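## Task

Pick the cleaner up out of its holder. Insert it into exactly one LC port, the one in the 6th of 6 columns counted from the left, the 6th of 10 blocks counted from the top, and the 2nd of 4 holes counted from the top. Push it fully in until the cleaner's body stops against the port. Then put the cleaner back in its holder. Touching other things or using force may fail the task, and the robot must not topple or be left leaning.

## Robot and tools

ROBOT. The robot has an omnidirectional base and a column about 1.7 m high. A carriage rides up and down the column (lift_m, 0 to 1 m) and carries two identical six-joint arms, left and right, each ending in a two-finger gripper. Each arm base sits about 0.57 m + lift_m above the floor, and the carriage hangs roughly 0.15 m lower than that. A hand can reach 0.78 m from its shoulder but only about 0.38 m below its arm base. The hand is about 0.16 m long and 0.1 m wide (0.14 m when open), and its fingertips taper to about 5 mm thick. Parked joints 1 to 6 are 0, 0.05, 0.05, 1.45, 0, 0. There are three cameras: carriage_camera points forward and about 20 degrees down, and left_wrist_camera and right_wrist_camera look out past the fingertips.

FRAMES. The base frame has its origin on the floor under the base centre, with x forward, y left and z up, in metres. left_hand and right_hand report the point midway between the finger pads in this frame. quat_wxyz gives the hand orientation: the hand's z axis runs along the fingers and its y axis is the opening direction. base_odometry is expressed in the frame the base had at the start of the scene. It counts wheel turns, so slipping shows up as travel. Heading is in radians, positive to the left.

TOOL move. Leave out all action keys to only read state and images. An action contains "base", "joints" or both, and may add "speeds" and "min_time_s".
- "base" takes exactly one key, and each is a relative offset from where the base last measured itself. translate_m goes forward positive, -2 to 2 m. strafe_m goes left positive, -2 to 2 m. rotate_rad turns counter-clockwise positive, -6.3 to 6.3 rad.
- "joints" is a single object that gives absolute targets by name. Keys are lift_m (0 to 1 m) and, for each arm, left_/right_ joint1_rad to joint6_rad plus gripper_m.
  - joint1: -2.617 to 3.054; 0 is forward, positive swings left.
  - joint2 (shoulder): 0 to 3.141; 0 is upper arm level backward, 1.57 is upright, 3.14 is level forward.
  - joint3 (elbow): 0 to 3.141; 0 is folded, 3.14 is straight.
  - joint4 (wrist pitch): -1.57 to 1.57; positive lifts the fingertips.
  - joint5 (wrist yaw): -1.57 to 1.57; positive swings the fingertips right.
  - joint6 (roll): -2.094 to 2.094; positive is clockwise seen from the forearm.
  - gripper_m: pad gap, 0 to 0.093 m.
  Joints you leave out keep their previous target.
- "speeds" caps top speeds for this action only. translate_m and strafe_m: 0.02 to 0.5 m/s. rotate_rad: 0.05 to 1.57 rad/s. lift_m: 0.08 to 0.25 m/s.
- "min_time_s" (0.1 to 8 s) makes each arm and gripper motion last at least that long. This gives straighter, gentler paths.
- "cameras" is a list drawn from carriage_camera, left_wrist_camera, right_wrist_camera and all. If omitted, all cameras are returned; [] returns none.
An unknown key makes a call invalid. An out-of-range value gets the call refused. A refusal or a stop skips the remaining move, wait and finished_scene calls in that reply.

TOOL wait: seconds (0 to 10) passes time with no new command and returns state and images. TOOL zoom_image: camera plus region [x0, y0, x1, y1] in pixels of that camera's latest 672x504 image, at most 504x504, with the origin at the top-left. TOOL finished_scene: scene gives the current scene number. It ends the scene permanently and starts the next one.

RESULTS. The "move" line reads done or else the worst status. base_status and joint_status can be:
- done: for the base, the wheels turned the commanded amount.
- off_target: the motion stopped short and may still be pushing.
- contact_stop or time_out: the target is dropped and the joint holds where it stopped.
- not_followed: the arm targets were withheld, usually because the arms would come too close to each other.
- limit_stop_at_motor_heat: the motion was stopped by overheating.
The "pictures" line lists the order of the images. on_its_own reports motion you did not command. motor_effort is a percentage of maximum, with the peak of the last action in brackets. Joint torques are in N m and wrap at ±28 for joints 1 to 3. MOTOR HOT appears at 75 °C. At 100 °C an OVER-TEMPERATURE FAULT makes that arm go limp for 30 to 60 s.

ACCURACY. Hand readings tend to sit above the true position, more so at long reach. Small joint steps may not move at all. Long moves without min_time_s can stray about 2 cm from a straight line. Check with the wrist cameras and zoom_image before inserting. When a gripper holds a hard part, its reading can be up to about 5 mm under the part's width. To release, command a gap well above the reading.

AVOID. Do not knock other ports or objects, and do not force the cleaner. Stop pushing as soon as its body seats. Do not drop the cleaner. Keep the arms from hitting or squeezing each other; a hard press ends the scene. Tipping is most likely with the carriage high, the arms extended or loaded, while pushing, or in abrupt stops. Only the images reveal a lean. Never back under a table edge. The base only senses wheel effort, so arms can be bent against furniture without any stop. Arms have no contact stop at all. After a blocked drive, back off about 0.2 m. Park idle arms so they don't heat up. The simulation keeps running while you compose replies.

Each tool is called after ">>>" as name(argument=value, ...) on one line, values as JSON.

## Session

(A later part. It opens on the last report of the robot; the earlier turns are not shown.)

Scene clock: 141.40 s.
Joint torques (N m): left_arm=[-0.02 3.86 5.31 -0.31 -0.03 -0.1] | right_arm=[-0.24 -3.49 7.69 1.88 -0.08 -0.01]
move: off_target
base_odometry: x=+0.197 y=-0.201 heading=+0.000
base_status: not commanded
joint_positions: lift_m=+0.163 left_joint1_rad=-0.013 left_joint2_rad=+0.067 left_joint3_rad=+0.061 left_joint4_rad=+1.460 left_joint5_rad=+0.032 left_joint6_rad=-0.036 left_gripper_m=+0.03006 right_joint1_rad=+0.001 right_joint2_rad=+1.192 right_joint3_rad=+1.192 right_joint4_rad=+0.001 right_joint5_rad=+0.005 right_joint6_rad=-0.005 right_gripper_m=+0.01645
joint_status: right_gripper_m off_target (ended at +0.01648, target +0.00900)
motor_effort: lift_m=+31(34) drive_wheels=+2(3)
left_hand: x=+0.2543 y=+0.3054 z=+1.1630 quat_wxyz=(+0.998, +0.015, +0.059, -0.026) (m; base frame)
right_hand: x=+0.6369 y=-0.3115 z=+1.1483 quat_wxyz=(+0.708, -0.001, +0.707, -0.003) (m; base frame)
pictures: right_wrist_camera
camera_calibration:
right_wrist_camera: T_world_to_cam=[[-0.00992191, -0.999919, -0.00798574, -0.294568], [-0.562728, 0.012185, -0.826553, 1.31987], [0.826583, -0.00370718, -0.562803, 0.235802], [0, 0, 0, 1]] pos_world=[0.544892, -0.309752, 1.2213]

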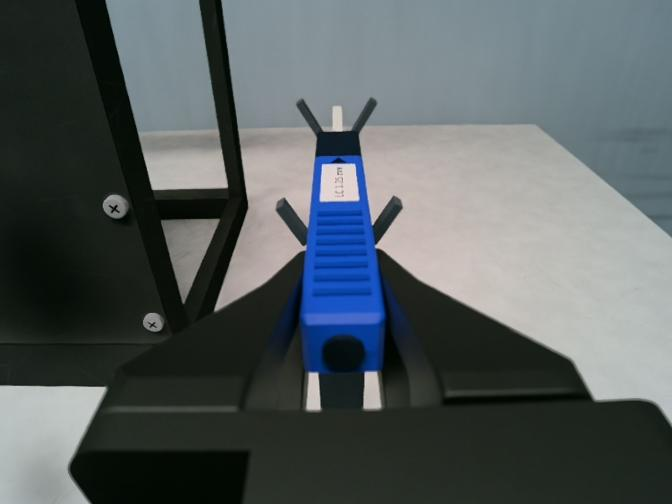

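>>> move(joints={"lift_m":0.223}, speeds={"lift_m":0.08}, cameras=["right_wrist_camera"])

>>> move(base={"translate_m":-0.12}, speeds={"translate_m":0.1}, cameras=["right_wrist_camera"])

>>> move(base={"strafe_m":0.29}, speeds={"strafe_m":0.1})

>>> zoom_image(camera="right_wrist_camera", region=[220, 50, 440, 260])

Scene clock: 150.73 s.
Joint torques (N m): left_arm=[-0.25 3.62 5.26 -0.23 -0.06 -0.08] | right_arm=[-0.29 -3.48 7.69 1.9 -0.09 -0.02]
move: done
base_odometry: x=+0.197 y=-0.201 heading=+0.000
base_status: not commanded
joint_positions: lift_m=+0.223 left_joint1_rad=-0.013 left_joint2_rad=+0.067 left_joint3_rad=+0.061 left_joint4_rad=+1.460 left_joint5_rad=+0.032 left_joint6_rad=-0.036 left_gripper_m=+0.03006 right_joint1_rad=+0.001 right_joint2_rad=+1.192 right_joint3_rad=+1.192 right_joint4_rad=+0.000 right_joint5_rad=+0.005 right_joint6_rad=-0.005 right_gripper_m=+0.01645
joint_status: all done
motor_effort: lift_m=+31(40) drive_wheels=+2(3)
left_hand: x=+0.2543 y=+0.3054 z=+1.2231 quat_wxyz=(+0.998, +0.015, +0.059, -0.026) (m; base frame)
right_hand: x=+0.6371 y=-0.3115 z=+1.2080 quat_wxyz=(+0.707, -0.001, +0.707, -0.003) (m; base frame)
pictures: right_wrist_camera
camera_calibration:
right_wrist_camera: T_world_to_cam=[[-0.00993467, -0.999919, -0.00797053, -0.294102], [-0.564034, 0.0121854, -0.825662, 1.36888], [0.825692, -0.00370704, -0.564109, 0.271395], [0, 0, 0, 1]] pos_world=[0.545086, -0.309752, 1.28099]

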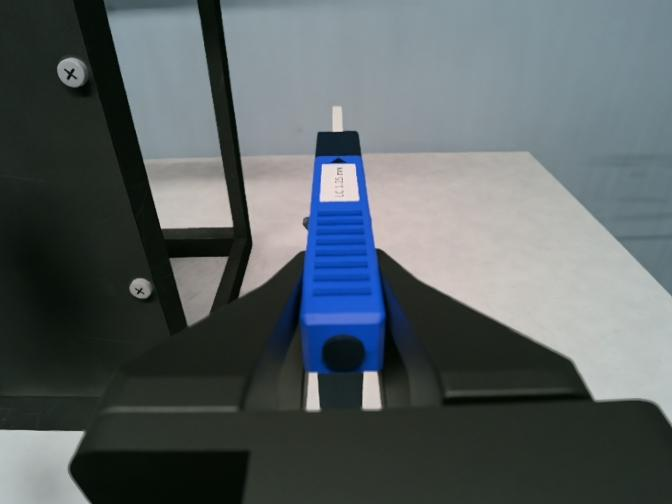

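Scene clock: 152.63 s.
Joint torques (N m): left_arm=[-0.24 3.66 5.6 -0.21 -0.04 -0.04] | right_arm=[-0.43 -3.59 7.69 1.88 -0.08 -0.01]
move: done
base_odometry: x=+0.077 y=-0.201 heading=+0.000
base_status: done
joint_positions: lift_m=+0.223 left_joint1_rad=-0.013 left_joint2_rad=+0.067 left_joint3_rad=+0.061 left_joint4_rad=+1.459 left_joint5_rad=+0.032 left_joint6_rad=-0.036 left_gripper_m=+0.03006 right_joint1_rad=+0.001 right_joint2_rad=+1.192 right_joint3_rad=+1.192 right_joint4_rad=+0.000 right_joint5_rad=+0.005 right_joint6_rad=-0.005 right_gripper_m=+0.01645
joint_status: not commanded
motor_effort: lift_m=+32(33) drive_wheels=+0(10)
left_hand: x=+0.2545 y=+0.3054 z=+1.2230 quat_wxyz=(+0.998, +0.015, +0.059, -0.026) (m; base frame)
right_hand: x=+0.6371 y=-0.3115 z=+1.2080 quat_wxyz=(+0.707, -0.001, +0.707, -0.003) (m; base frame)
pictures: right_wrist_camera
camera_calibration:
right_wrist_camera: T_world_to_cam=[[-0.00993467, -0.999919, -0.00797053, -0.294102], [-0.564034, 0.0121854, -0.825662, 1.36888], [0.825692, -0.00370704, -0.564109, 0.271395], [0, 0, 0, 1]] pos_world=[0.545086, -0.309752, 1.28099]

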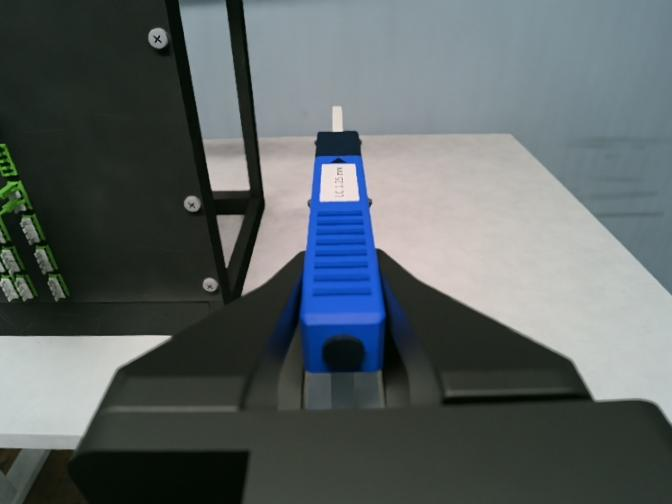

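Scene clock: 156.23 s.
Joint torques (N m): left_arm=[-0.36 3.71 5.37 -0.21 -0.02 -0.11] | right_arm=[-0.2 -3.47 7.64 1.89 -0.1 -0.01]
move: done
base_odometry: x=+0.077 y=+0.089 heading=+0.000
base_status: done
joint_positions: lift_m=+0.223 left_joint1_rad=-0.013 left_joint2_rad=+0.067 left_joint3_rad=+0.061 left_joint4_rad=+1.459 left_joint5_rad=+0.032 left_joint6_rad=-0.036 left_gripper_m=+0.03006 right_joint1_rad=+0.000 right_joint2_rad=+1.192 right_joint3_rad=+1.192 right_joint4_rad=+0.000 right_joint5_rad=+0.004 right_joint6_rad=-0.005 right_gripper_m=+0.01645
joint_status: not commanded
motor_effort: lift_m=+31(34) drive_wheels=-1(7)
left_hand: x=+0.2545 y=+0.3054 z=+1.2230 quat_wxyz=(+0.998, +0.015, +0.059, -0.026) (m; base frame)
right_hand: x=+0.6371 y=-0.3118 z=+1.2080 quat_wxyz=(+0.707, -0.001, +0.707, -0.003) (m; base frame)
pictures: carriage_camera, left_wrist_camera, right_wrist_camera
camera_calibration:
carriage_camera: T_world_to_cam=[[-0.029171, -0.999221, -0.0265927, 0.0362768], [-0.375931, 0.0356179, -0.925963, 1.16983], [0.926188, -0.0170142, -0.376677, 0.3285], [0, 0, 0, 1]] pos_world=[0.136582, 0.000170692, 1.20793]
left_wrist_camera: T_world_to_cam=[[-0.0306325, -0.999524, 0.00353392, 0.318026], [0.71521, -0.0243886, -0.698484, 0.684647], [0.698238, -0.0188688, 0.715617, -0.923107], [0, 0, 0, 1]] pos_world=[0.164624, 0.317154, 1.13768]
right_wrist_camera: T_world_to_cam=[[-0.00993467, -0.999919, -0.00797053, -0.294402], [-0.564034, 0.0121854, -0.825662, 1.36889], [0.825692, -0.00370704, -0.564109, 0.271394], [0, 0, 0, 1]] pos_world=[0.545086, -0.310052, 1.28099]

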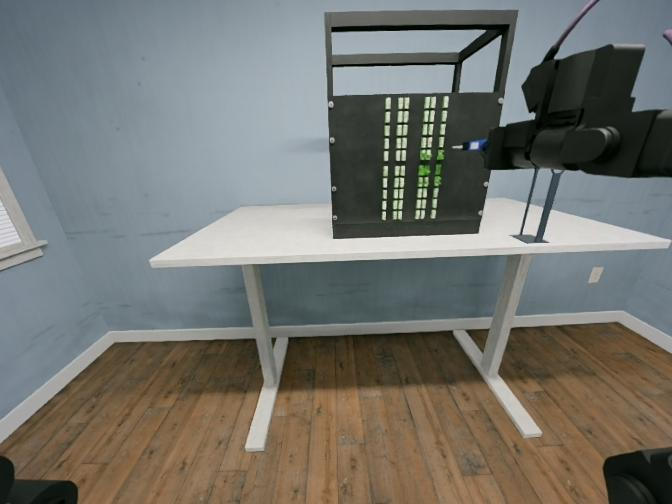

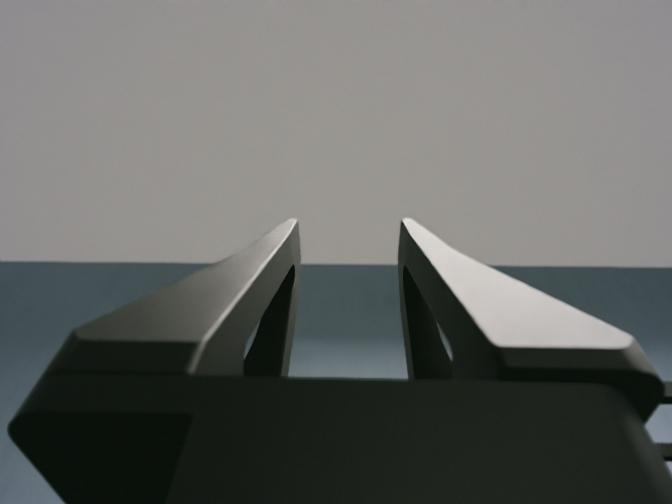

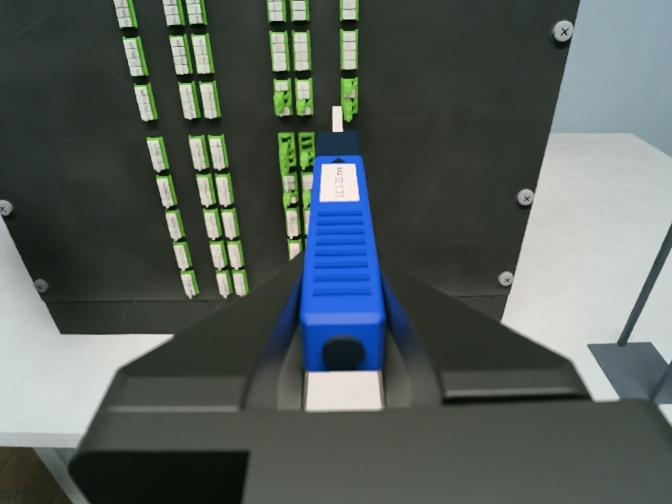

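Scaled by 2.291 from the camera's 672x504 image, which has a finer 960x720 frame.

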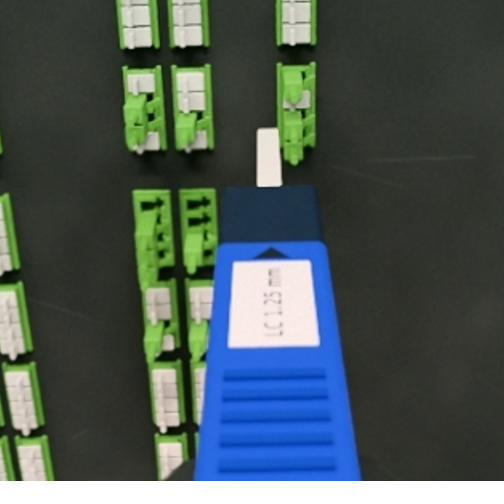

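>>> move(joints={"lift_m":0.16}, speeds={"lift_m":0.08}, cameras=["carriage_camera","right_wrist_camera"])

>>> zoom_image(camera="right_wrist_camera", region=[270, 0, 410, 130])

>>> zoom_image(camera="carriage_camera", region=[380, 80, 520, 230])

Scene clock: 182.53 s.
Joint torques (N m): left_arm=[-0.42 3.69 5.41 -0.22 -0.04 -0.1] | right_arm=[-0.25 -3.38 7.69 1.91 -0.07 -0.01]
move: done
base_odometry: x=+0.077 y=+0.089 heading=+0.000
base_status: not commanded
joint_positions: lift_m=+0.160 left_joint1_rad=-0.013 left_joint2_rad=+0.067 left_joint3_rad=+0.061 left_joint4_rad=+1.459 left_joint5_rad=+0.032 left_joint6_rad=-0.036 left_gripper_m=+0.03006 right_joint1_rad=+0.000 right_joint2_rad=+1.192 right_joint3_rad=+1.192 right_joint4_rad=-0.003 right_joint5_rad=+0.004 right_joint6_rad=-0.005 right_gripper_m=+0.01645
joint_status: all done
motor_effort: lift_m=+30(34) drive_wheels=-1(1)
left_hand: x=+0.2545 y=+0.3054 z=+1.1600 quat_wxyz=(+0.998, +0.015, +0.059, -0.026) (m; base frame)
right_hand: x=+0.6371 y=-0.3118 z=+1.1442 quat_wxyz=(+0.706, -0.001, +0.708, -0.003) (m; base frame)
pictures: carriage_camera, right_wrist_camera
camera_calibration:
carriage_camera: T_world_to_cam=[[-0.029171, -0.999221, -0.0265927, 0.0345988], [-0.375931, 0.0356179, -0.925963, 1.1114], [0.926188, -0.0170142, -0.376677, 0.304732], [0, 0, 0, 1]] pos_world=[0.136582, 0.000170692, 1.14483]
right_wrist_camera: T_world_to_cam=[[-0.00995883, -0.999919, -0.00794079, -0.294928], [-0.566527, 0.0121858, -0.823953, 1.31591], [0.823983, -0.00370694, -0.566603, 0.239432], [0, 0, 0, 1]] pos_world=[0.545276, -0.310052, 1.21757]

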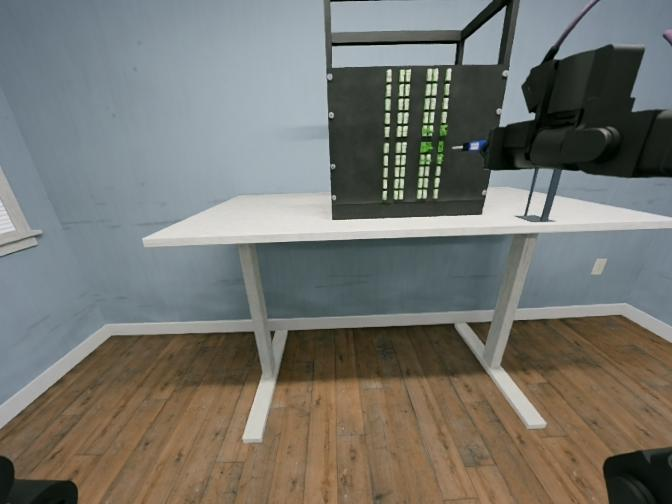

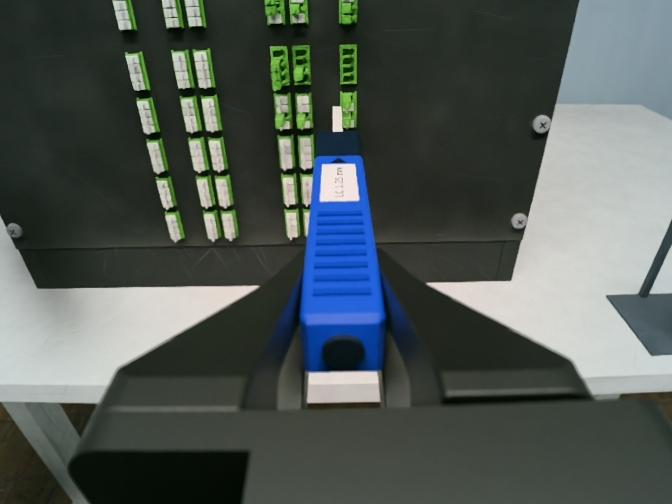

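Scaled by 3.600 from the camera's 672x504 image, which has a finer 960x720 frame.

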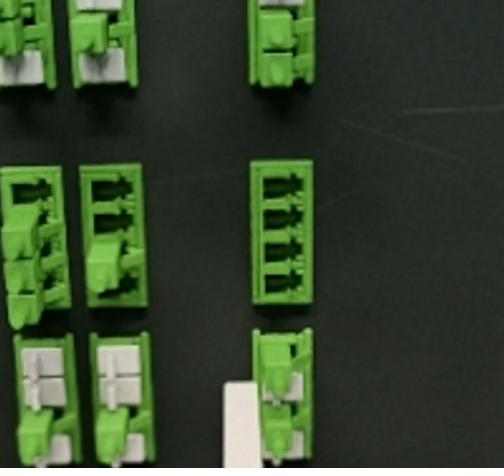

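Scaled by 3.360 from the camera's 672x504 image, which has a finer 960x720 frame.

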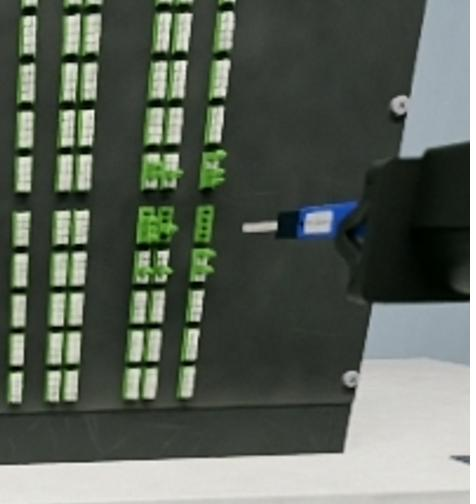

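>>> move(base={"strafe_m":-0.010}, speeds={"strafe_m":0.03}, cameras=[])

>>> move(base={"translate_m":0.06}, speeds={"translate_m":0.04}, cameras=["carriage_camera","right_wrist_camera"])

>>> zoom_image(camera="right_wrist_camera", region=[290, 50, 400, 150])

>>> zoom_image(camera="carriage_camera", region=[410, 100, 510, 200])

Scene clock: 201.03 s.
Joint torques (N m): left_arm=[-0.13 3.77 5.48 -0.29 -0.06 -0.1] | right_arm=[-0.21 -3.62 7.58 1.92 -0.06 -0.01]
move: done
base_odometry: x=+0.077 y=+0.079 heading=+0.000
base_status: done
joint_positions: lift_m=+0.160 left_joint1_rad=-0.013 left_joint2_rad=+0.067 left_joint3_rad=+0.061 left_joint4_rad=+1.459 left_joint5_rad=+0.032 left_joint6_rad=-0.036 left_gripper_m=+0.03006 right_joint1_rad=+0.000 right_joint2_rad=+1.192 right_joint3_rad=+1.192 right_joint4_rad=-0.003 right_joint5_rad=+0.004 right_joint6_rad=-0.005 right_gripper_m=+0.01645
joint_status: not commanded
motor_effort: lift_m=+32(33) drive_wheels=+1(7)
left_hand: x=+0.2545 y=+0.3054 z=+1.1600 quat_wxyz=(+0.998, +0.015, +0.059, -0.026) (m; base frame)
right_hand: x=+0.6371 y=-0.3119 z=+1.1442 quat_wxyz=(+0.706, -0.001, +0.708, -0.003) (m; base frame)
pictures: none
No camera images: "cameras" was empty.

Scene clock: 203.07 s.
Joint torques (N m): left_arm=[-0.35 3.79 5.34 -0.2 -0.06 -0.15] | right_arm=[-0.25 -3.59 7.66 1.92 -0.08 -0.02]
move: done
base_odometry: x=+0.137 y=+0.079 heading=+0.001
base_status: done
joint_positions: lift_m=+0.160 left_joint1_rad=-0.013 left_joint2_rad=+0.067 left_joint3_rad=+0.061 left_joint4_rad=+1.460 left_joint5_rad=+0.032 left_joint6_rad=-0.036 left_gripper_m=+0.03006 right_joint1_rad=+0.000 right_joint2_rad=+1.192 right_joint3_rad=+1.192 right_joint4_rad=-0.003 right_joint5_rad=+0.004 right_joint6_rad=-0.005 right_gripper_m=+0.01645
joint_status: not commanded
motor_effort: lift_m=+30(34) drive_wheels=-2(6)
left_hand: x=+0.2544 y=+0.3054 z=+1.1600 quat_wxyz=(+0.998, +0.015, +0.059, -0.026) (m; base frame)
right_hand: x=+0.6371 y=-0.3119 z=+1.1442 quat_wxyz=(+0.706, -0.001, +0.708, -0.003) (m; base frame)
pictures: carriage_camera, right_wrist_camera
camera_calibration:
carriage_camera: T_world_to_cam=[[-0.029171, -0.999221, -0.0265927, 0.0345988], [-0.375931, 0.0356179, -0.925963, 1.1114], [0.926188, -0.0170142, -0.376677, 0.304732], [0, 0, 0, 1]] pos_world=[0.136582, 0.000170692, 1.14483]
right_wrist_camera: T_world_to_cam=[[-0.00995883, -0.999919, -0.00794079, -0.295028], [-0.566527, 0.0121858, -0.823953, 1.31591], [0.823983, -0.00370694, -0.566603, 0.239431], [0, 0, 0, 1]] pos_world=[0.545276, -0.310152, 1.21757]

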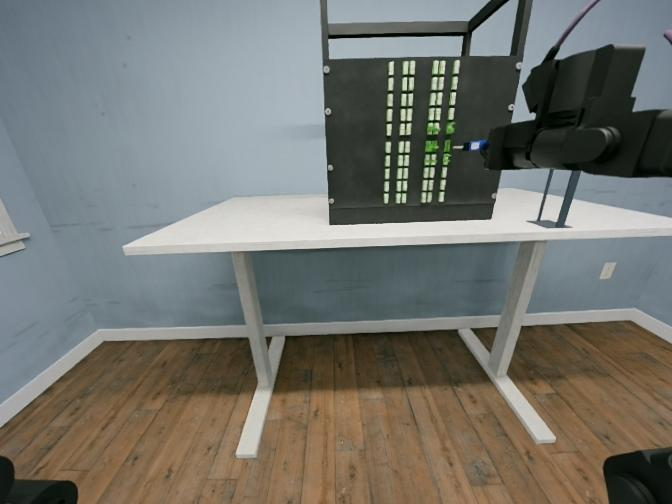

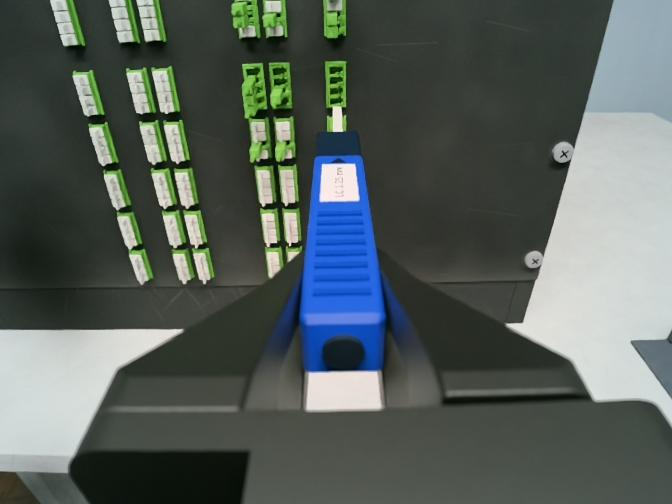

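Scaled by 4.582 from the camera's 672x504 image, which has a finer 960x720 frame.

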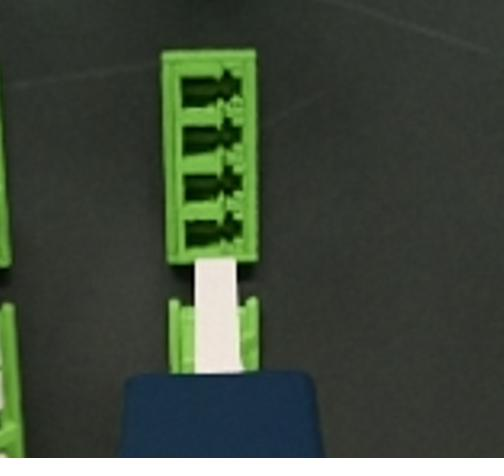

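Scaled by 5.040 from the camera's 672x504 image, which has a finer 960x720 frame.

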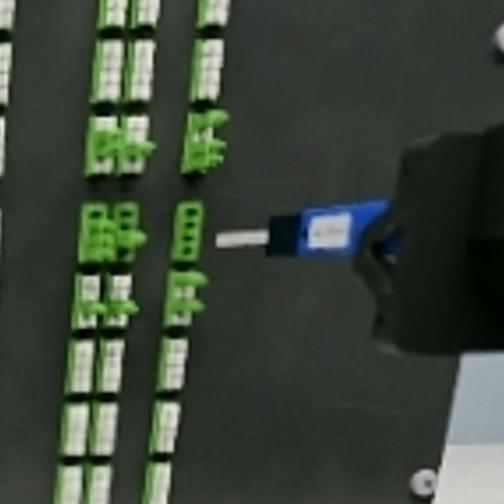

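>>> move(base={"strafe_m":0.002}, joints={"lift_m":0.163}, speeds={"strafe_m":0.02}, cameras=[])

>>> move(base={"translate_m":0.025}, speeds={"translate_m":0.03}, cameras=["carriage_camera","right_wrist_camera"])

>>> zoom_image(camera="right_wrist_camera", region=[300, 60, 380, 140])

>>> zoom_image(camera="carriage_camera", region=[430, 120, 490, 180])

Scene clock: 221.83 s.
Joint torques (N m): left_arm=[-0.47 3.69 5.37 -0.25 -0.06 0] | right_arm=[-0.06 -3.7 7.73 1.9 -0.06 -0.01]
move: done
base_odometry: x=+0.137 y=+0.081 heading=+0.001
base_status: done
joint_positions: lift_m=+0.163 left_joint1_rad=-0.014 left_joint2_rad=+0.067 left_joint3_rad=+0.061 left_joint4_rad=+1.460 left_joint5_rad=+0.032 left_joint6_rad=-0.036 left_gripper_m=+0.03006 right_joint1_rad=+0.000 right_joint2_rad=+1.193 right_joint3_rad=+1.192 right_joint4_rad=-0.002 right_joint5_rad=+0.003 right_joint6_rad=-0.005 right_gripper_m=+0.01645
joint_status: all done
motor_effort: lift_m=+33(38) drive_wheels=+2(3)
left_hand: x=+0.2544 y=+0.3054 z=+1.1629 quat_wxyz=(+0.998, +0.015, +0.059, -0.026) (m; base frame)
right_hand: x=+0.6373 y=-0.3115 z=+1.1469 quat_wxyz=(+0.706, -0.001, +0.708, -0.003) (m; base frame)
pictures: none
No camera images: "cameras" was empty.

Scene clock: 223.17 s.
Joint torques (N m): left_arm=[-0.12 3.86 5.24 -0.22 0 -0.16] | right_arm=[-0.12 -3.54 7.69 1.91 -0.08 -0.03]
move: done
base_odometry: x=+0.162 y=+0.082 heading=+0.001
base_status: done
joint_positions: lift_m=+0.163 left_joint1_rad=-0.014 left_joint2_rad=+0.067 left_joint3_rad=+0.061 left_joint4_rad=+1.460 left_joint5_rad=+0.032 left_joint6_rad=-0.036 left_gripper_m=+0.03006 right_joint1_rad=+0.000 right_joint2_rad=+1.193 right_joint3_rad=+1.192 right_joint4_rad=-0.002 right_joint5_rad=+0.003 right_joint6_rad=-0.005 right_gripper_m=+0.01645
joint_status: not commanded
motor_effort: lift_m=+32(35) drive_wheels=+2(9)
left_hand: x=+0.2544 y=+0.3054 z=+1.1629 quat_wxyz=(+0.998, +0.015, +0.059, -0.026) (m; base frame)
right_hand: x=+0.6373 y=-0.3115 z=+1.1469 quat_wxyz=(+0.706, -0.001, +0.708, -0.003) (m; base frame)
pictures: carriage_camera, right_wrist_camera
camera_calibration:
carriage_camera: T_world_to_cam=[[-0.029171, -0.999221, -0.0265927, 0.0346786], [-0.375931, 0.0356179, -0.925963, 1.11418], [0.926188, -0.0170142, -0.376677, 0.305862], [0, 0, 0, 1]] pos_world=[0.136582, 0.000170692, 1.14783]
right_wrist_camera: T_world_to_cam=[[-0.0084635, -0.999933, -0.00786137, -0.295713], [-0.566837, 0.011274, -0.823752, 1.31795], [0.823786, -0.00251571, -0.566895, 0.241549], [0, 0, 0, 1]] pos_world=[0.545573, -0.309944, 1.22027]

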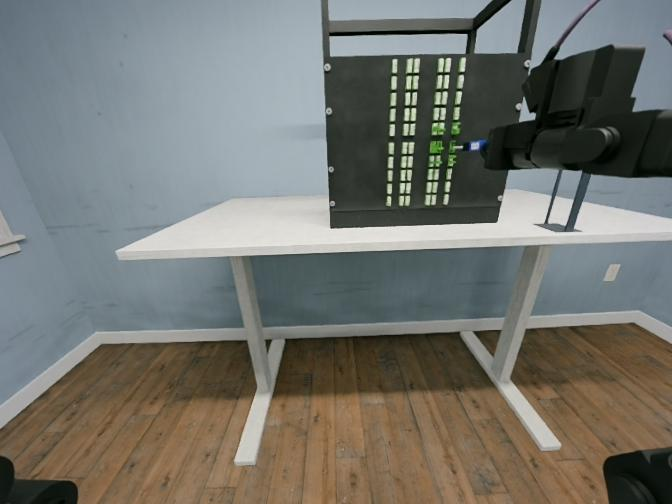

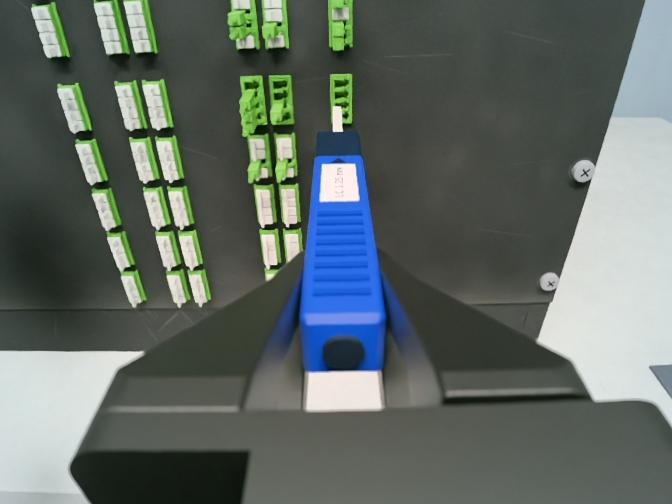

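Scaled by 6.300 from the camera's 672x504 image, which has a finer 960x720 frame.

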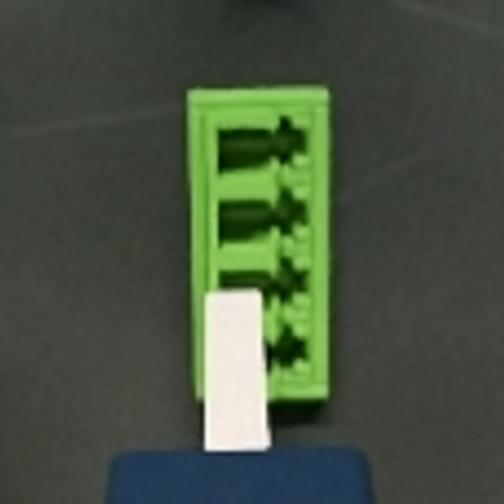

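Scaled by 8.400 from the camera's 672x504 image, which has a finer 960x720 frame.

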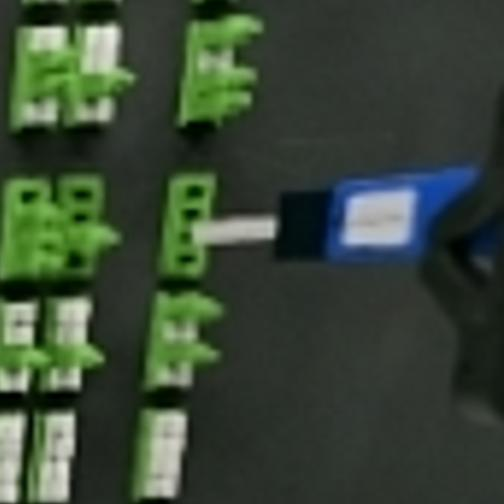

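>>> move(base={"strafe_m":-0.001}, joints={"lift_m":0.167}, speeds={"strafe_m":0.02}, cameras=["carriage_camera","right_wrist_camera"])

>>> zoom_image(camera="right_wrist_camera", region=[300, 60, 380, 140])

>>> zoom_image(camera="carriage_camera", region=[430, 120, 490, 180])

Scene clock: 252.27 s.
Joint torques (N m): left_arm=[-0.25 3.63 5.11 -0.24 -0.04 -0.05] | right_arm=[-0.2 -3.75 7.61 1.89 -0.06 0.01]
move: done
base_odometry: x=+0.162 y=+0.081 heading=+0.001
base_status: done
joint_positions: lift_m=+0.167 left_joint1_rad=-0.014 left_joint2_rad=+0.067 left_joint3_rad=+0.061 left_joint4_rad=+1.460 left_joint5_rad=+0.032 left_joint6_rad=-0.036 left_gripper_m=+0.03006 right_joint1_rad=+0.000 right_joint2_rad=+1.194 right_joint3_rad=+1.192 right_joint4_rad=-0.001 right_joint5_rad=+0.002 right_joint6_rad=-0.005 right_gripper_m=+0.01645
joint_status: all done
motor_effort: lift_m=+33(39) drive_wheels=+2(3)
left_hand: x=+0.2544 y=+0.3054 z=+1.1670 quat_wxyz=(+0.998, +0.015, +0.059, -0.026) (m; base frame)
right_hand: x=+0.6375 y=-0.3114 z=+1.1509 quat_wxyz=(+0.706, -0.001, +0.708, -0.003) (m; base frame)
pictures: carriage_camera, right_wrist_camera
camera_calibration:
carriage_camera: T_world_to_cam=[[-0.029171, -0.999221, -0.0265927, 0.034785], [-0.375931, 0.0356179, -0.925963, 1.11789], [0.926188, -0.0170142, -0.376677, 0.307368], [0, 0, 0, 1]] pos_world=[0.136582, 0.000170692, 1.15183]
right_wrist_camera: T_world_to_cam=[[-0.00810041, -0.999936, -0.00786656, -0.295871], [-0.566543, 0.0110717, -0.823958, 1.32138], [0.823992, -0.00221765, -0.566597, 0.243267], [0, 0, 0, 1]] pos_world=[0.545774, -0.309942, 1.22427]

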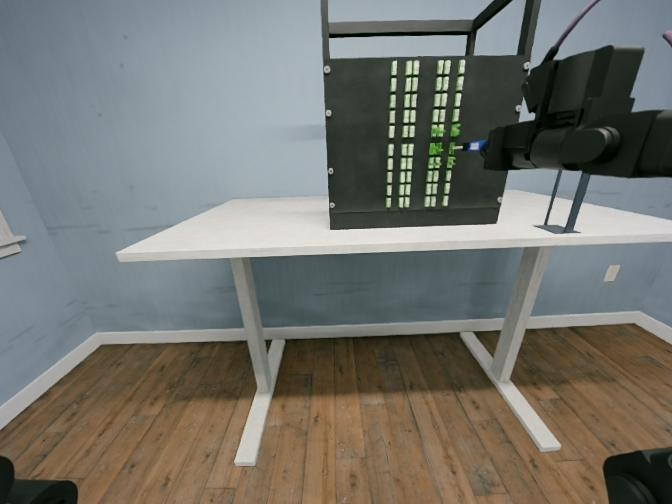

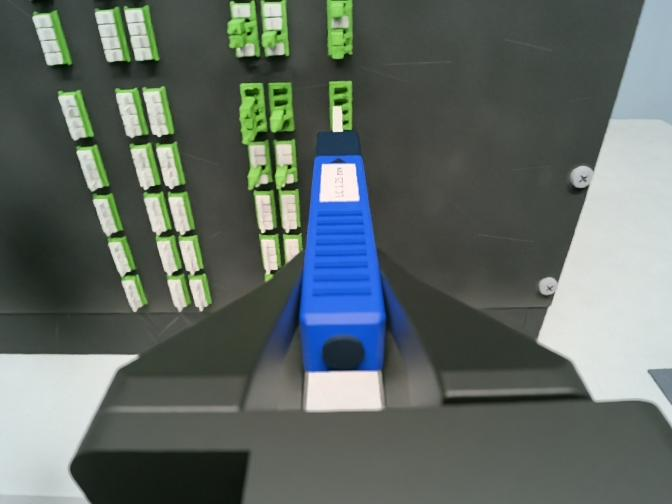

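Scaled by 6.300 from the camera's 672x504 image, which has a finer 960x720 frame.

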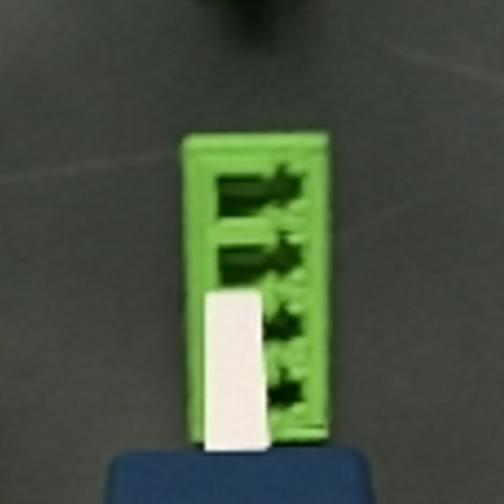

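Scaled by 8.400 from the camera's 672x504 image, which has a finer 960x720 frame.

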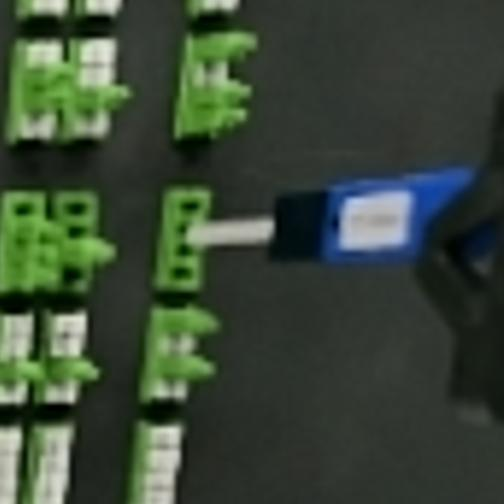

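>>> move(base={"strafe_m":-0.0015}, speeds={"strafe_m":0.02}, cameras=[])

>>> move(base={"translate_m":0.005}, speeds={"translate_m":0.02}, cameras=["carriage_camera","right_wrist_camera"])

>>> zoom_image(camera="right_wrist_camera", region=[315, 70, 365, 120])

>>> zoom_image(camera="carriage_camera", region=[440, 130, 480, 170])

Scene clock: 263.77 s.
Joint torques (N m): left_arm=[-0.25 3.66 5.26 -0.2 -0.06 -0.09] | right_arm=[-0.23 -3.78 7.66 1.9 -0.05 -0.02]
move: done
base_odometry: x=+0.162 y=+0.079 heading=+0.002
base_status: done
joint_positions: lift_m=+0.167 left_joint1_rad=-0.014 left_joint2_rad=+0.067 left_joint3_rad=+0.061 left_joint4_rad=+1.460 left_joint5_rad=+0.032 left_joint6_rad=-0.036 left_gripper_m=+0.03006 right_joint1_rad=+0.000 right_joint2_rad=+1.194 right_joint3_rad=+1.192 right_joint4_rad=-0.001 right_joint5_rad=+0.002 right_joint6_rad=-0.005 right_gripper_m=+0.01645
joint_status: not commanded
motor_effort: lift_m=+33(34) drive_wheels=+2(3)
left_hand: x=+0.2544 y=+0.3054 z=+1.1670 quat_wxyz=(+0.998, +0.015, +0.059, -0.026) (m; base frame)
right_hand: x=+0.6375 y=-0.3114 z=+1.1509 quat_wxyz=(+0.706, -0.001, +0.708, -0.003) (m; base frame)
pictures: none
No camera images: "cameras" was empty.

Scene clock: 264.40 s.
Joint torques (N m): left_arm=[-0.16 3.74 5.31 -0.2 -0.01 -0.05] | right_arm=[-0.09 -3.63 7.62 1.91 -0.05 -0.02]
move: done
base_odometry: x=+0.167 y=+0.079 heading=+0.002
base_status: done
joint_positions: lift_m=+0.167 left_joint1_rad=-0.014 left_joint2_rad=+0.067 left_joint3_rad=+0.061 left_joint4_rad=+1.461 left_joint5_rad=+0.032 left_joint6_rad=-0.036 left_gripper_m=+0.03006 right_joint1_rad=+0.000 right_joint2_rad=+1.194 right_joint3_rad=+1.192 right_joint4_rad=-0.003 right_joint5_rad=+0.002 right_joint6_rad=-0.005 right_gripper_m=+0.01645
joint_status: not commanded
motor_effort: lift_m=+32(34) drive_wheels=-1(8)
left_hand: x=+0.2542 y=+0.3054 z=+1.1670 quat_wxyz=(+0.998, +0.015, +0.058, -0.026) (m; base frame)
right_hand: x=+0.6375 y=-0.3114 z=+1.1505 quat_wxyz=(+0.705, -0.001, +0.709, -0.003) (m; base frame)
pictures: carriage_camera, right_wrist_camera
camera_calibration:
carriage_camera: T_world_to_cam=[[-0.029171, -0.999221, -0.0265927, 0.034785], [-0.375931, 0.0356179, -0.925963, 1.11789], [0.926188, -0.0170142, -0.376677, 0.307368], [0, 0, 0, 1]] pos_world=[0.136582, 0.000170692, 1.15183]
right_wrist_camera: T_world_to_cam=[[-0.00811188, -0.999936, -0.00785256, -0.295883], [-0.567845, 0.0110701, -0.823061, 1.32088], [0.823095, -0.00221753, -0.567899, 0.245155], [0, 0, 0, 1]] pos_world=[0.545869, -0.309942, 1.22406]

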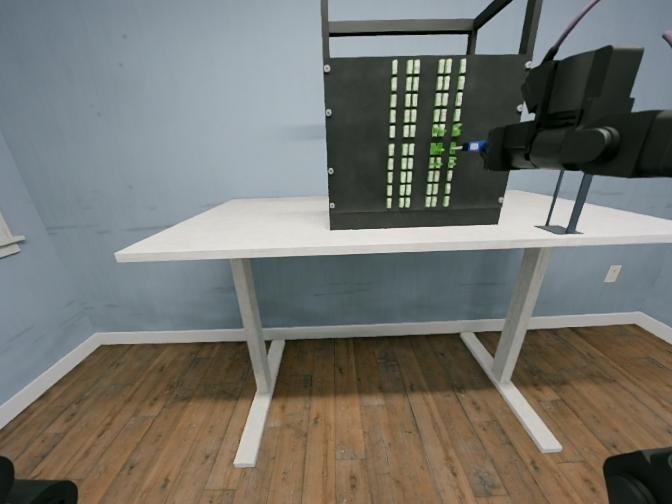

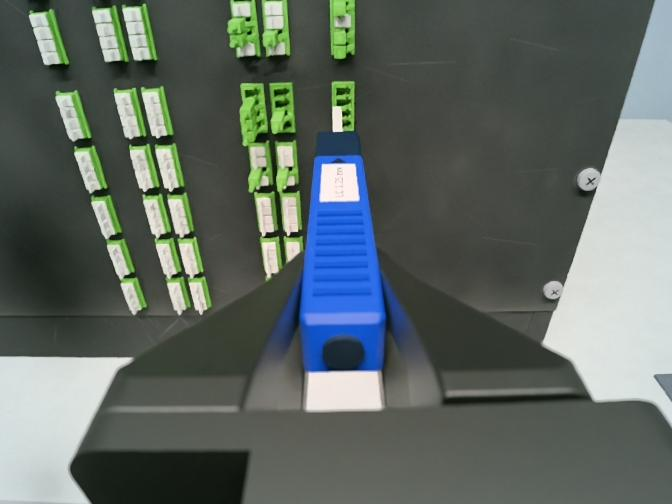

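Scaled by 10.080 from the camera's 672x504 image, which has a finer 960x720 frame.

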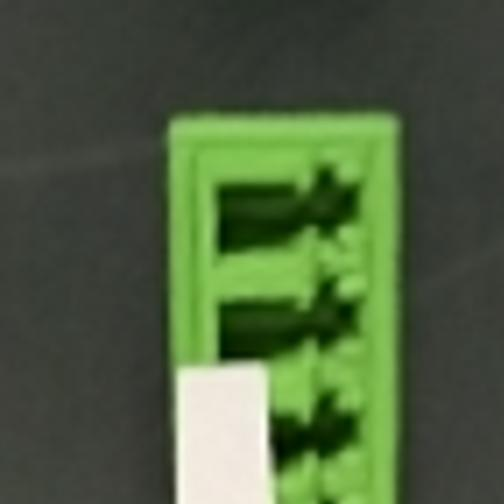

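Scaled by 12.600 from the camera's 672x504 image, which has a finer 960x720 frame.

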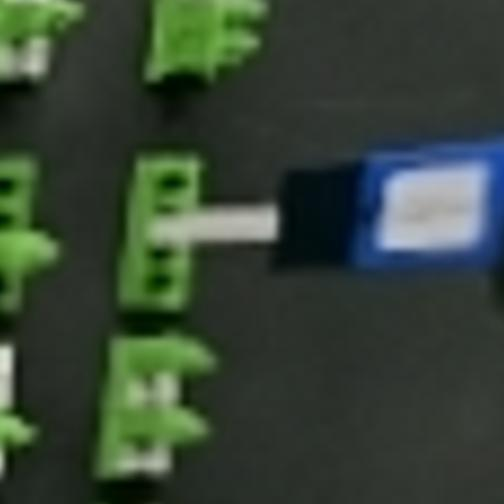

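>>> move(base={"rotate_rad":-0.0025}, joints={"lift_m":0.1703}, speeds={"rotate_rad":0.05}, cameras=["carriage_camera","right_wrist_camera"])

>>> zoom_image(camera="right_wrist_camera", region=[315, 70, 365, 120])

>>> zoom_image(camera="carriage_camera", region=[440, 130, 480, 170])

Scene clock: 282.23 s.
Joint torques (N m): left_arm=[-0.28 3.75 5.57 -0.2 -0.01 -0.14] | right_arm=[-0.2 -3.86 7.76 1.88 -0.03 -0.01]
move: done
base_odometry: x=+0.167 y=+0.080 heading=+0.000
base_status: done
joint_positions: lift_m=+0.170 left_joint1_rad=-0.014 left_joint2_rad=+0.067 left_joint3_rad=+0.061 left_joint4_rad=+1.460 left_joint5_rad=+0.032 left_joint6_rad=-0.036 left_gripper_m=+0.03006 right_joint1_rad=+0.000 right_joint2_rad=+1.194 right_joint3_rad=+1.192 right_joint4_rad=-0.001 right_joint5_rad=+0.002 right_joint6_rad=-0.005 right_gripper_m=+0.01645
joint_status: all done
motor_effort: lift_m=+33(37) drive_wheels=-3(5)
left_hand: x=+0.2544 y=+0.3054 z=+1.1702 quat_wxyz=(+0.998, +0.015, +0.059, -0.026) (m; base frame)
right_hand: x=+0.6376 y=-0.3114 z=+1.1541 quat_wxyz=(+0.706, -0.001, +0.708, -0.003) (m; base frame)
pictures: carriage_camera, right_wrist_camera
camera_calibration:
carriage_camera: T_world_to_cam=[[-0.029171, -0.999221, -0.0265927, 0.0348727], [-0.375931, 0.0356179, -0.925963, 1.12094], [0.926188, -0.0170142, -0.376677, 0.308611], [0, 0, 0, 1]] pos_world=[0.136582, 0.000170692, 1.15513]
right_wrist_camera: T_world_to_cam=[[-0.00810041, -0.999936, -0.00786656, -0.295845], [-0.566543, 0.0110717, -0.823958, 1.32408], [0.823992, -0.00221765, -0.566597, 0.244998], [0, 0, 0, 1]] pos_world=[0.545874, -0.309942, 1.22747]

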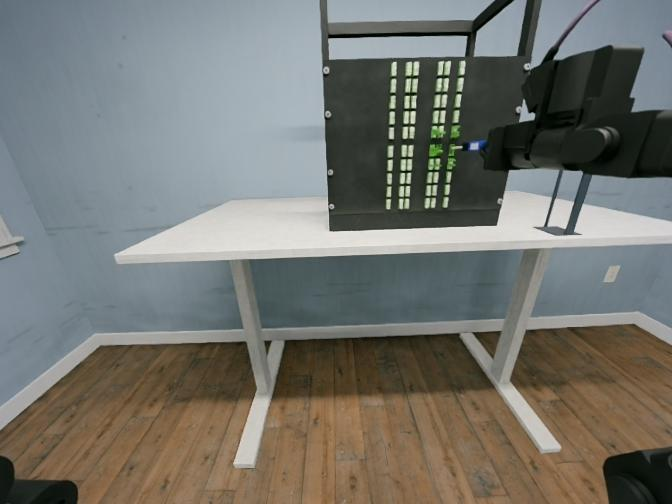

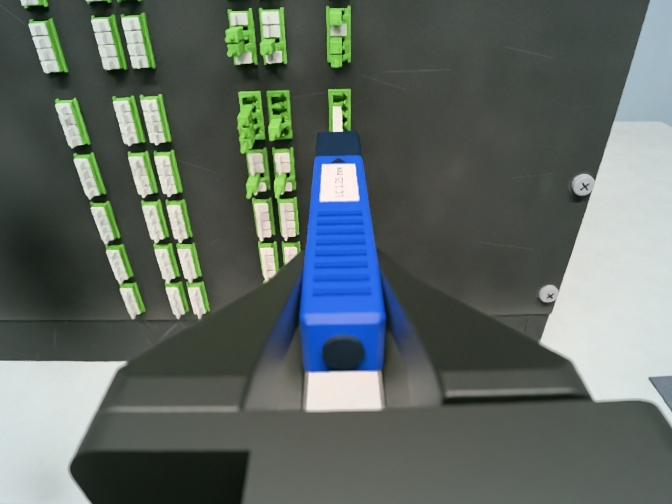

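Scaled by 10.080 from the camera's 672x504 image, which has a finer 960x720 frame.

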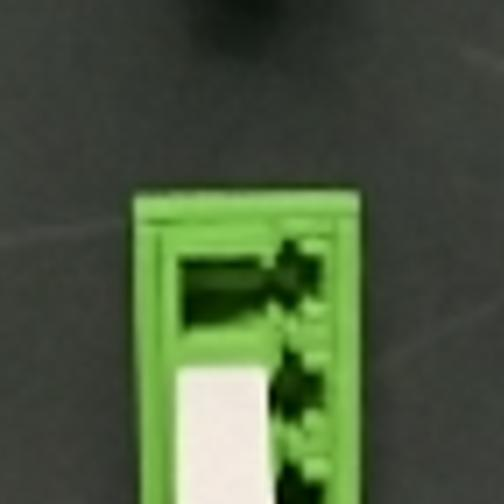

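Scaled by 12.600 from the camera's 672x504 image, which has a finer 960x720 frame.

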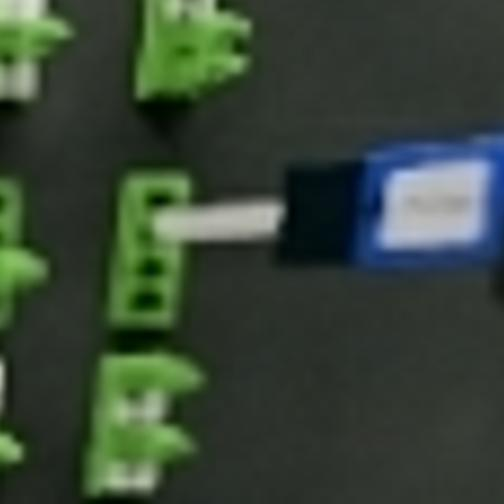

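>>> move(joints={"lift_m":0.1693}, cameras=[])

>>> move(base={"translate_m":0.003}, speeds={"translate_m":0.02}, cameras=["carriage_camera","right_wrist_camera"])

>>> zoom_image(camera="right_wrist_camera", region=[315, 70, 365, 120])

>>> zoom_image(camera="carriage_camera", region=[440, 130, 480, 170])

Scene clock: 295.80 s.
Joint torques (N m): left_arm=[-0.43 3.59 5.24 -0.16 -0.05 -0.06] | right_arm=[-0.18 -3.82 7.65 1.9 -0.07 -0.01]
move: done
base_odometry: x=+0.167 y=+0.080 heading=+0.000
base_status: not commanded
joint_positions: lift_m=+0.169 left_joint1_rad=-0.014 left_joint2_rad=+0.067 left_joint3_rad=+0.061 left_joint4_rad=+1.460 left_joint5_rad=+0.032 left_joint6_rad=-0.036 left_gripper_m=+0.03006 right_joint1_rad=+0.000 right_joint2_rad=+1.194 right_joint3_rad=+1.192 right_joint4_rad=-0.001 right_joint5_rad=+0.002 right_joint6_rad=-0.005 right_gripper_m=+0.01645
joint_status: all done
motor_effort: lift_m=+32(32) drive_wheels=-3(3)
left_hand: x=+0.2544 y=+0.3054 z=+1.1694 quat_wxyz=(+0.998, +0.015, +0.059, -0.026) (m; base frame)
right_hand: x=+0.6376 y=-0.3114 z=+1.1533 quat_wxyz=(+0.706, -0.001, +0.708, -0.003) (m; base frame)
pictures: none
No camera images: "cameras" was empty.

Scene clock: 296.53 s.
Joint torques (N m): left_arm=[-0.24 3.97 5.16 -0.32 -0.01 -0.09] | right_arm=[-0.05 -3.73 7.68 1.89 -0.07 -0.03]
move: done
base_odometry: x=+0.170 y=+0.080 heading=+0.001
base_status: done
joint_positions: lift_m=+0.169 left_joint1_rad=-0.014 left_joint2_rad=+0.067 left_joint3_rad=+0.061 left_joint4_rad=+1.461 left_joint5_rad=+0.032 left_joint6_rad=-0.036 left_gripper_m=+0.03006 right_joint1_rad=+0.000 right_joint2_rad=+1.194 right_joint3_rad=+1.192 right_joint4_rad=-0.002 right_joint5_rad=+0.002 right_joint6_rad=-0.005 right_gripper_m=+0.01645
joint_status: not commanded
motor_effort: lift_m=+31(32) drive_wheels=-2(9)
left_hand: x=+0.2542 y=+0.3054 z=+1.1694 quat_wxyz=(+0.998, +0.015, +0.058, -0.026) (m; base frame)
right_hand: x=+0.6376 y=-0.3114 z=+1.1529 quat_wxyz=(+0.705, -0.001, +0.709, -0.003) (m; base frame)
pictures: carriage_camera, right_wrist_camera
camera_calibration:
carriage_camera: T_world_to_cam=[[-0.029171, -0.999221, -0.0265927, 0.0348488], [-0.375931, 0.0356179, -0.925963, 1.12011], [0.926188, -0.0170142, -0.376677, 0.308272], [0, 0, 0, 1]] pos_world=[0.136582, 0.000170692, 1.15423]
right_wrist_camera: T_world_to_cam=[[-0.00811188, -0.999936, -0.00785256, -0.295864], [-0.567845, 0.0110701, -0.823061, 1.32283], [0.823095, -0.00221753, -0.567899, 0.246378], [0, 0, 0, 1]] pos_world=[0.545969, -0.309942, 1.22636]

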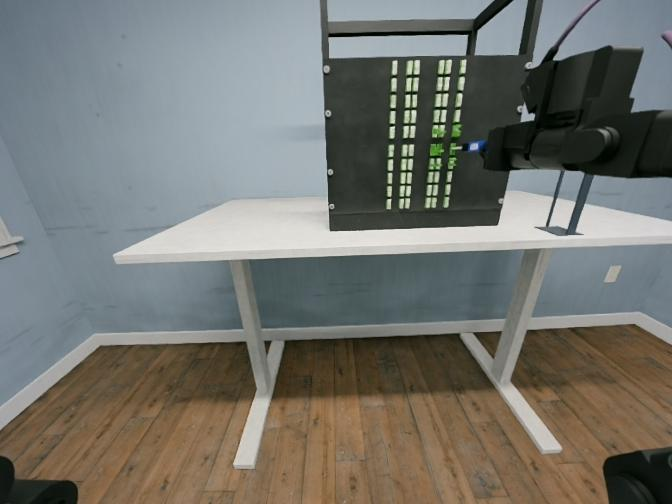

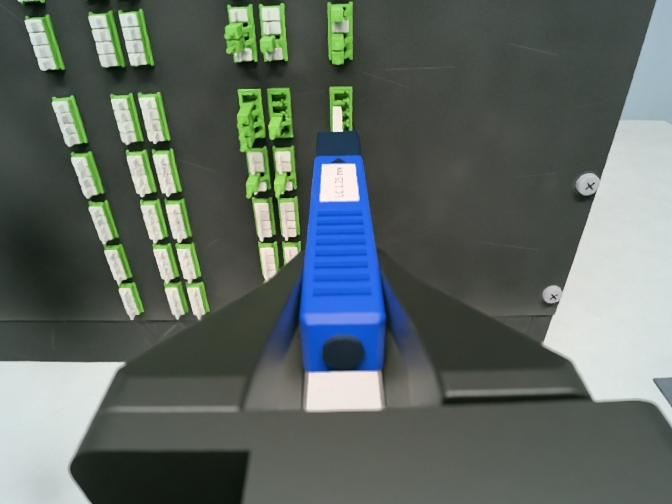

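Scaled by 10.080 from the camera's 672x504 image, which has a finer 960x720 frame.

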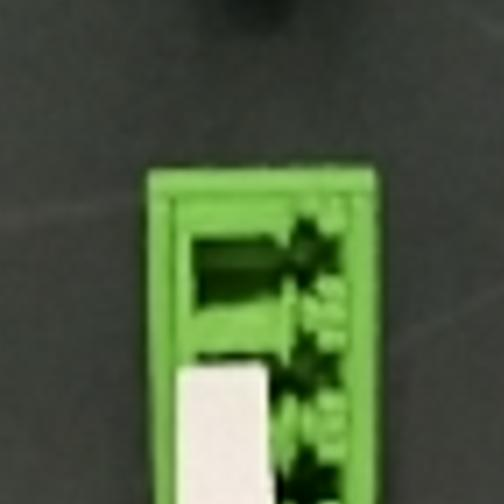

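Scaled by 12.600 from the camera's 672x504 image, which has a finer 960x720 frame.

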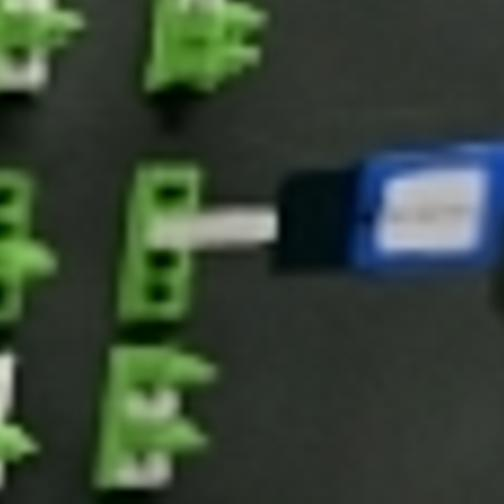

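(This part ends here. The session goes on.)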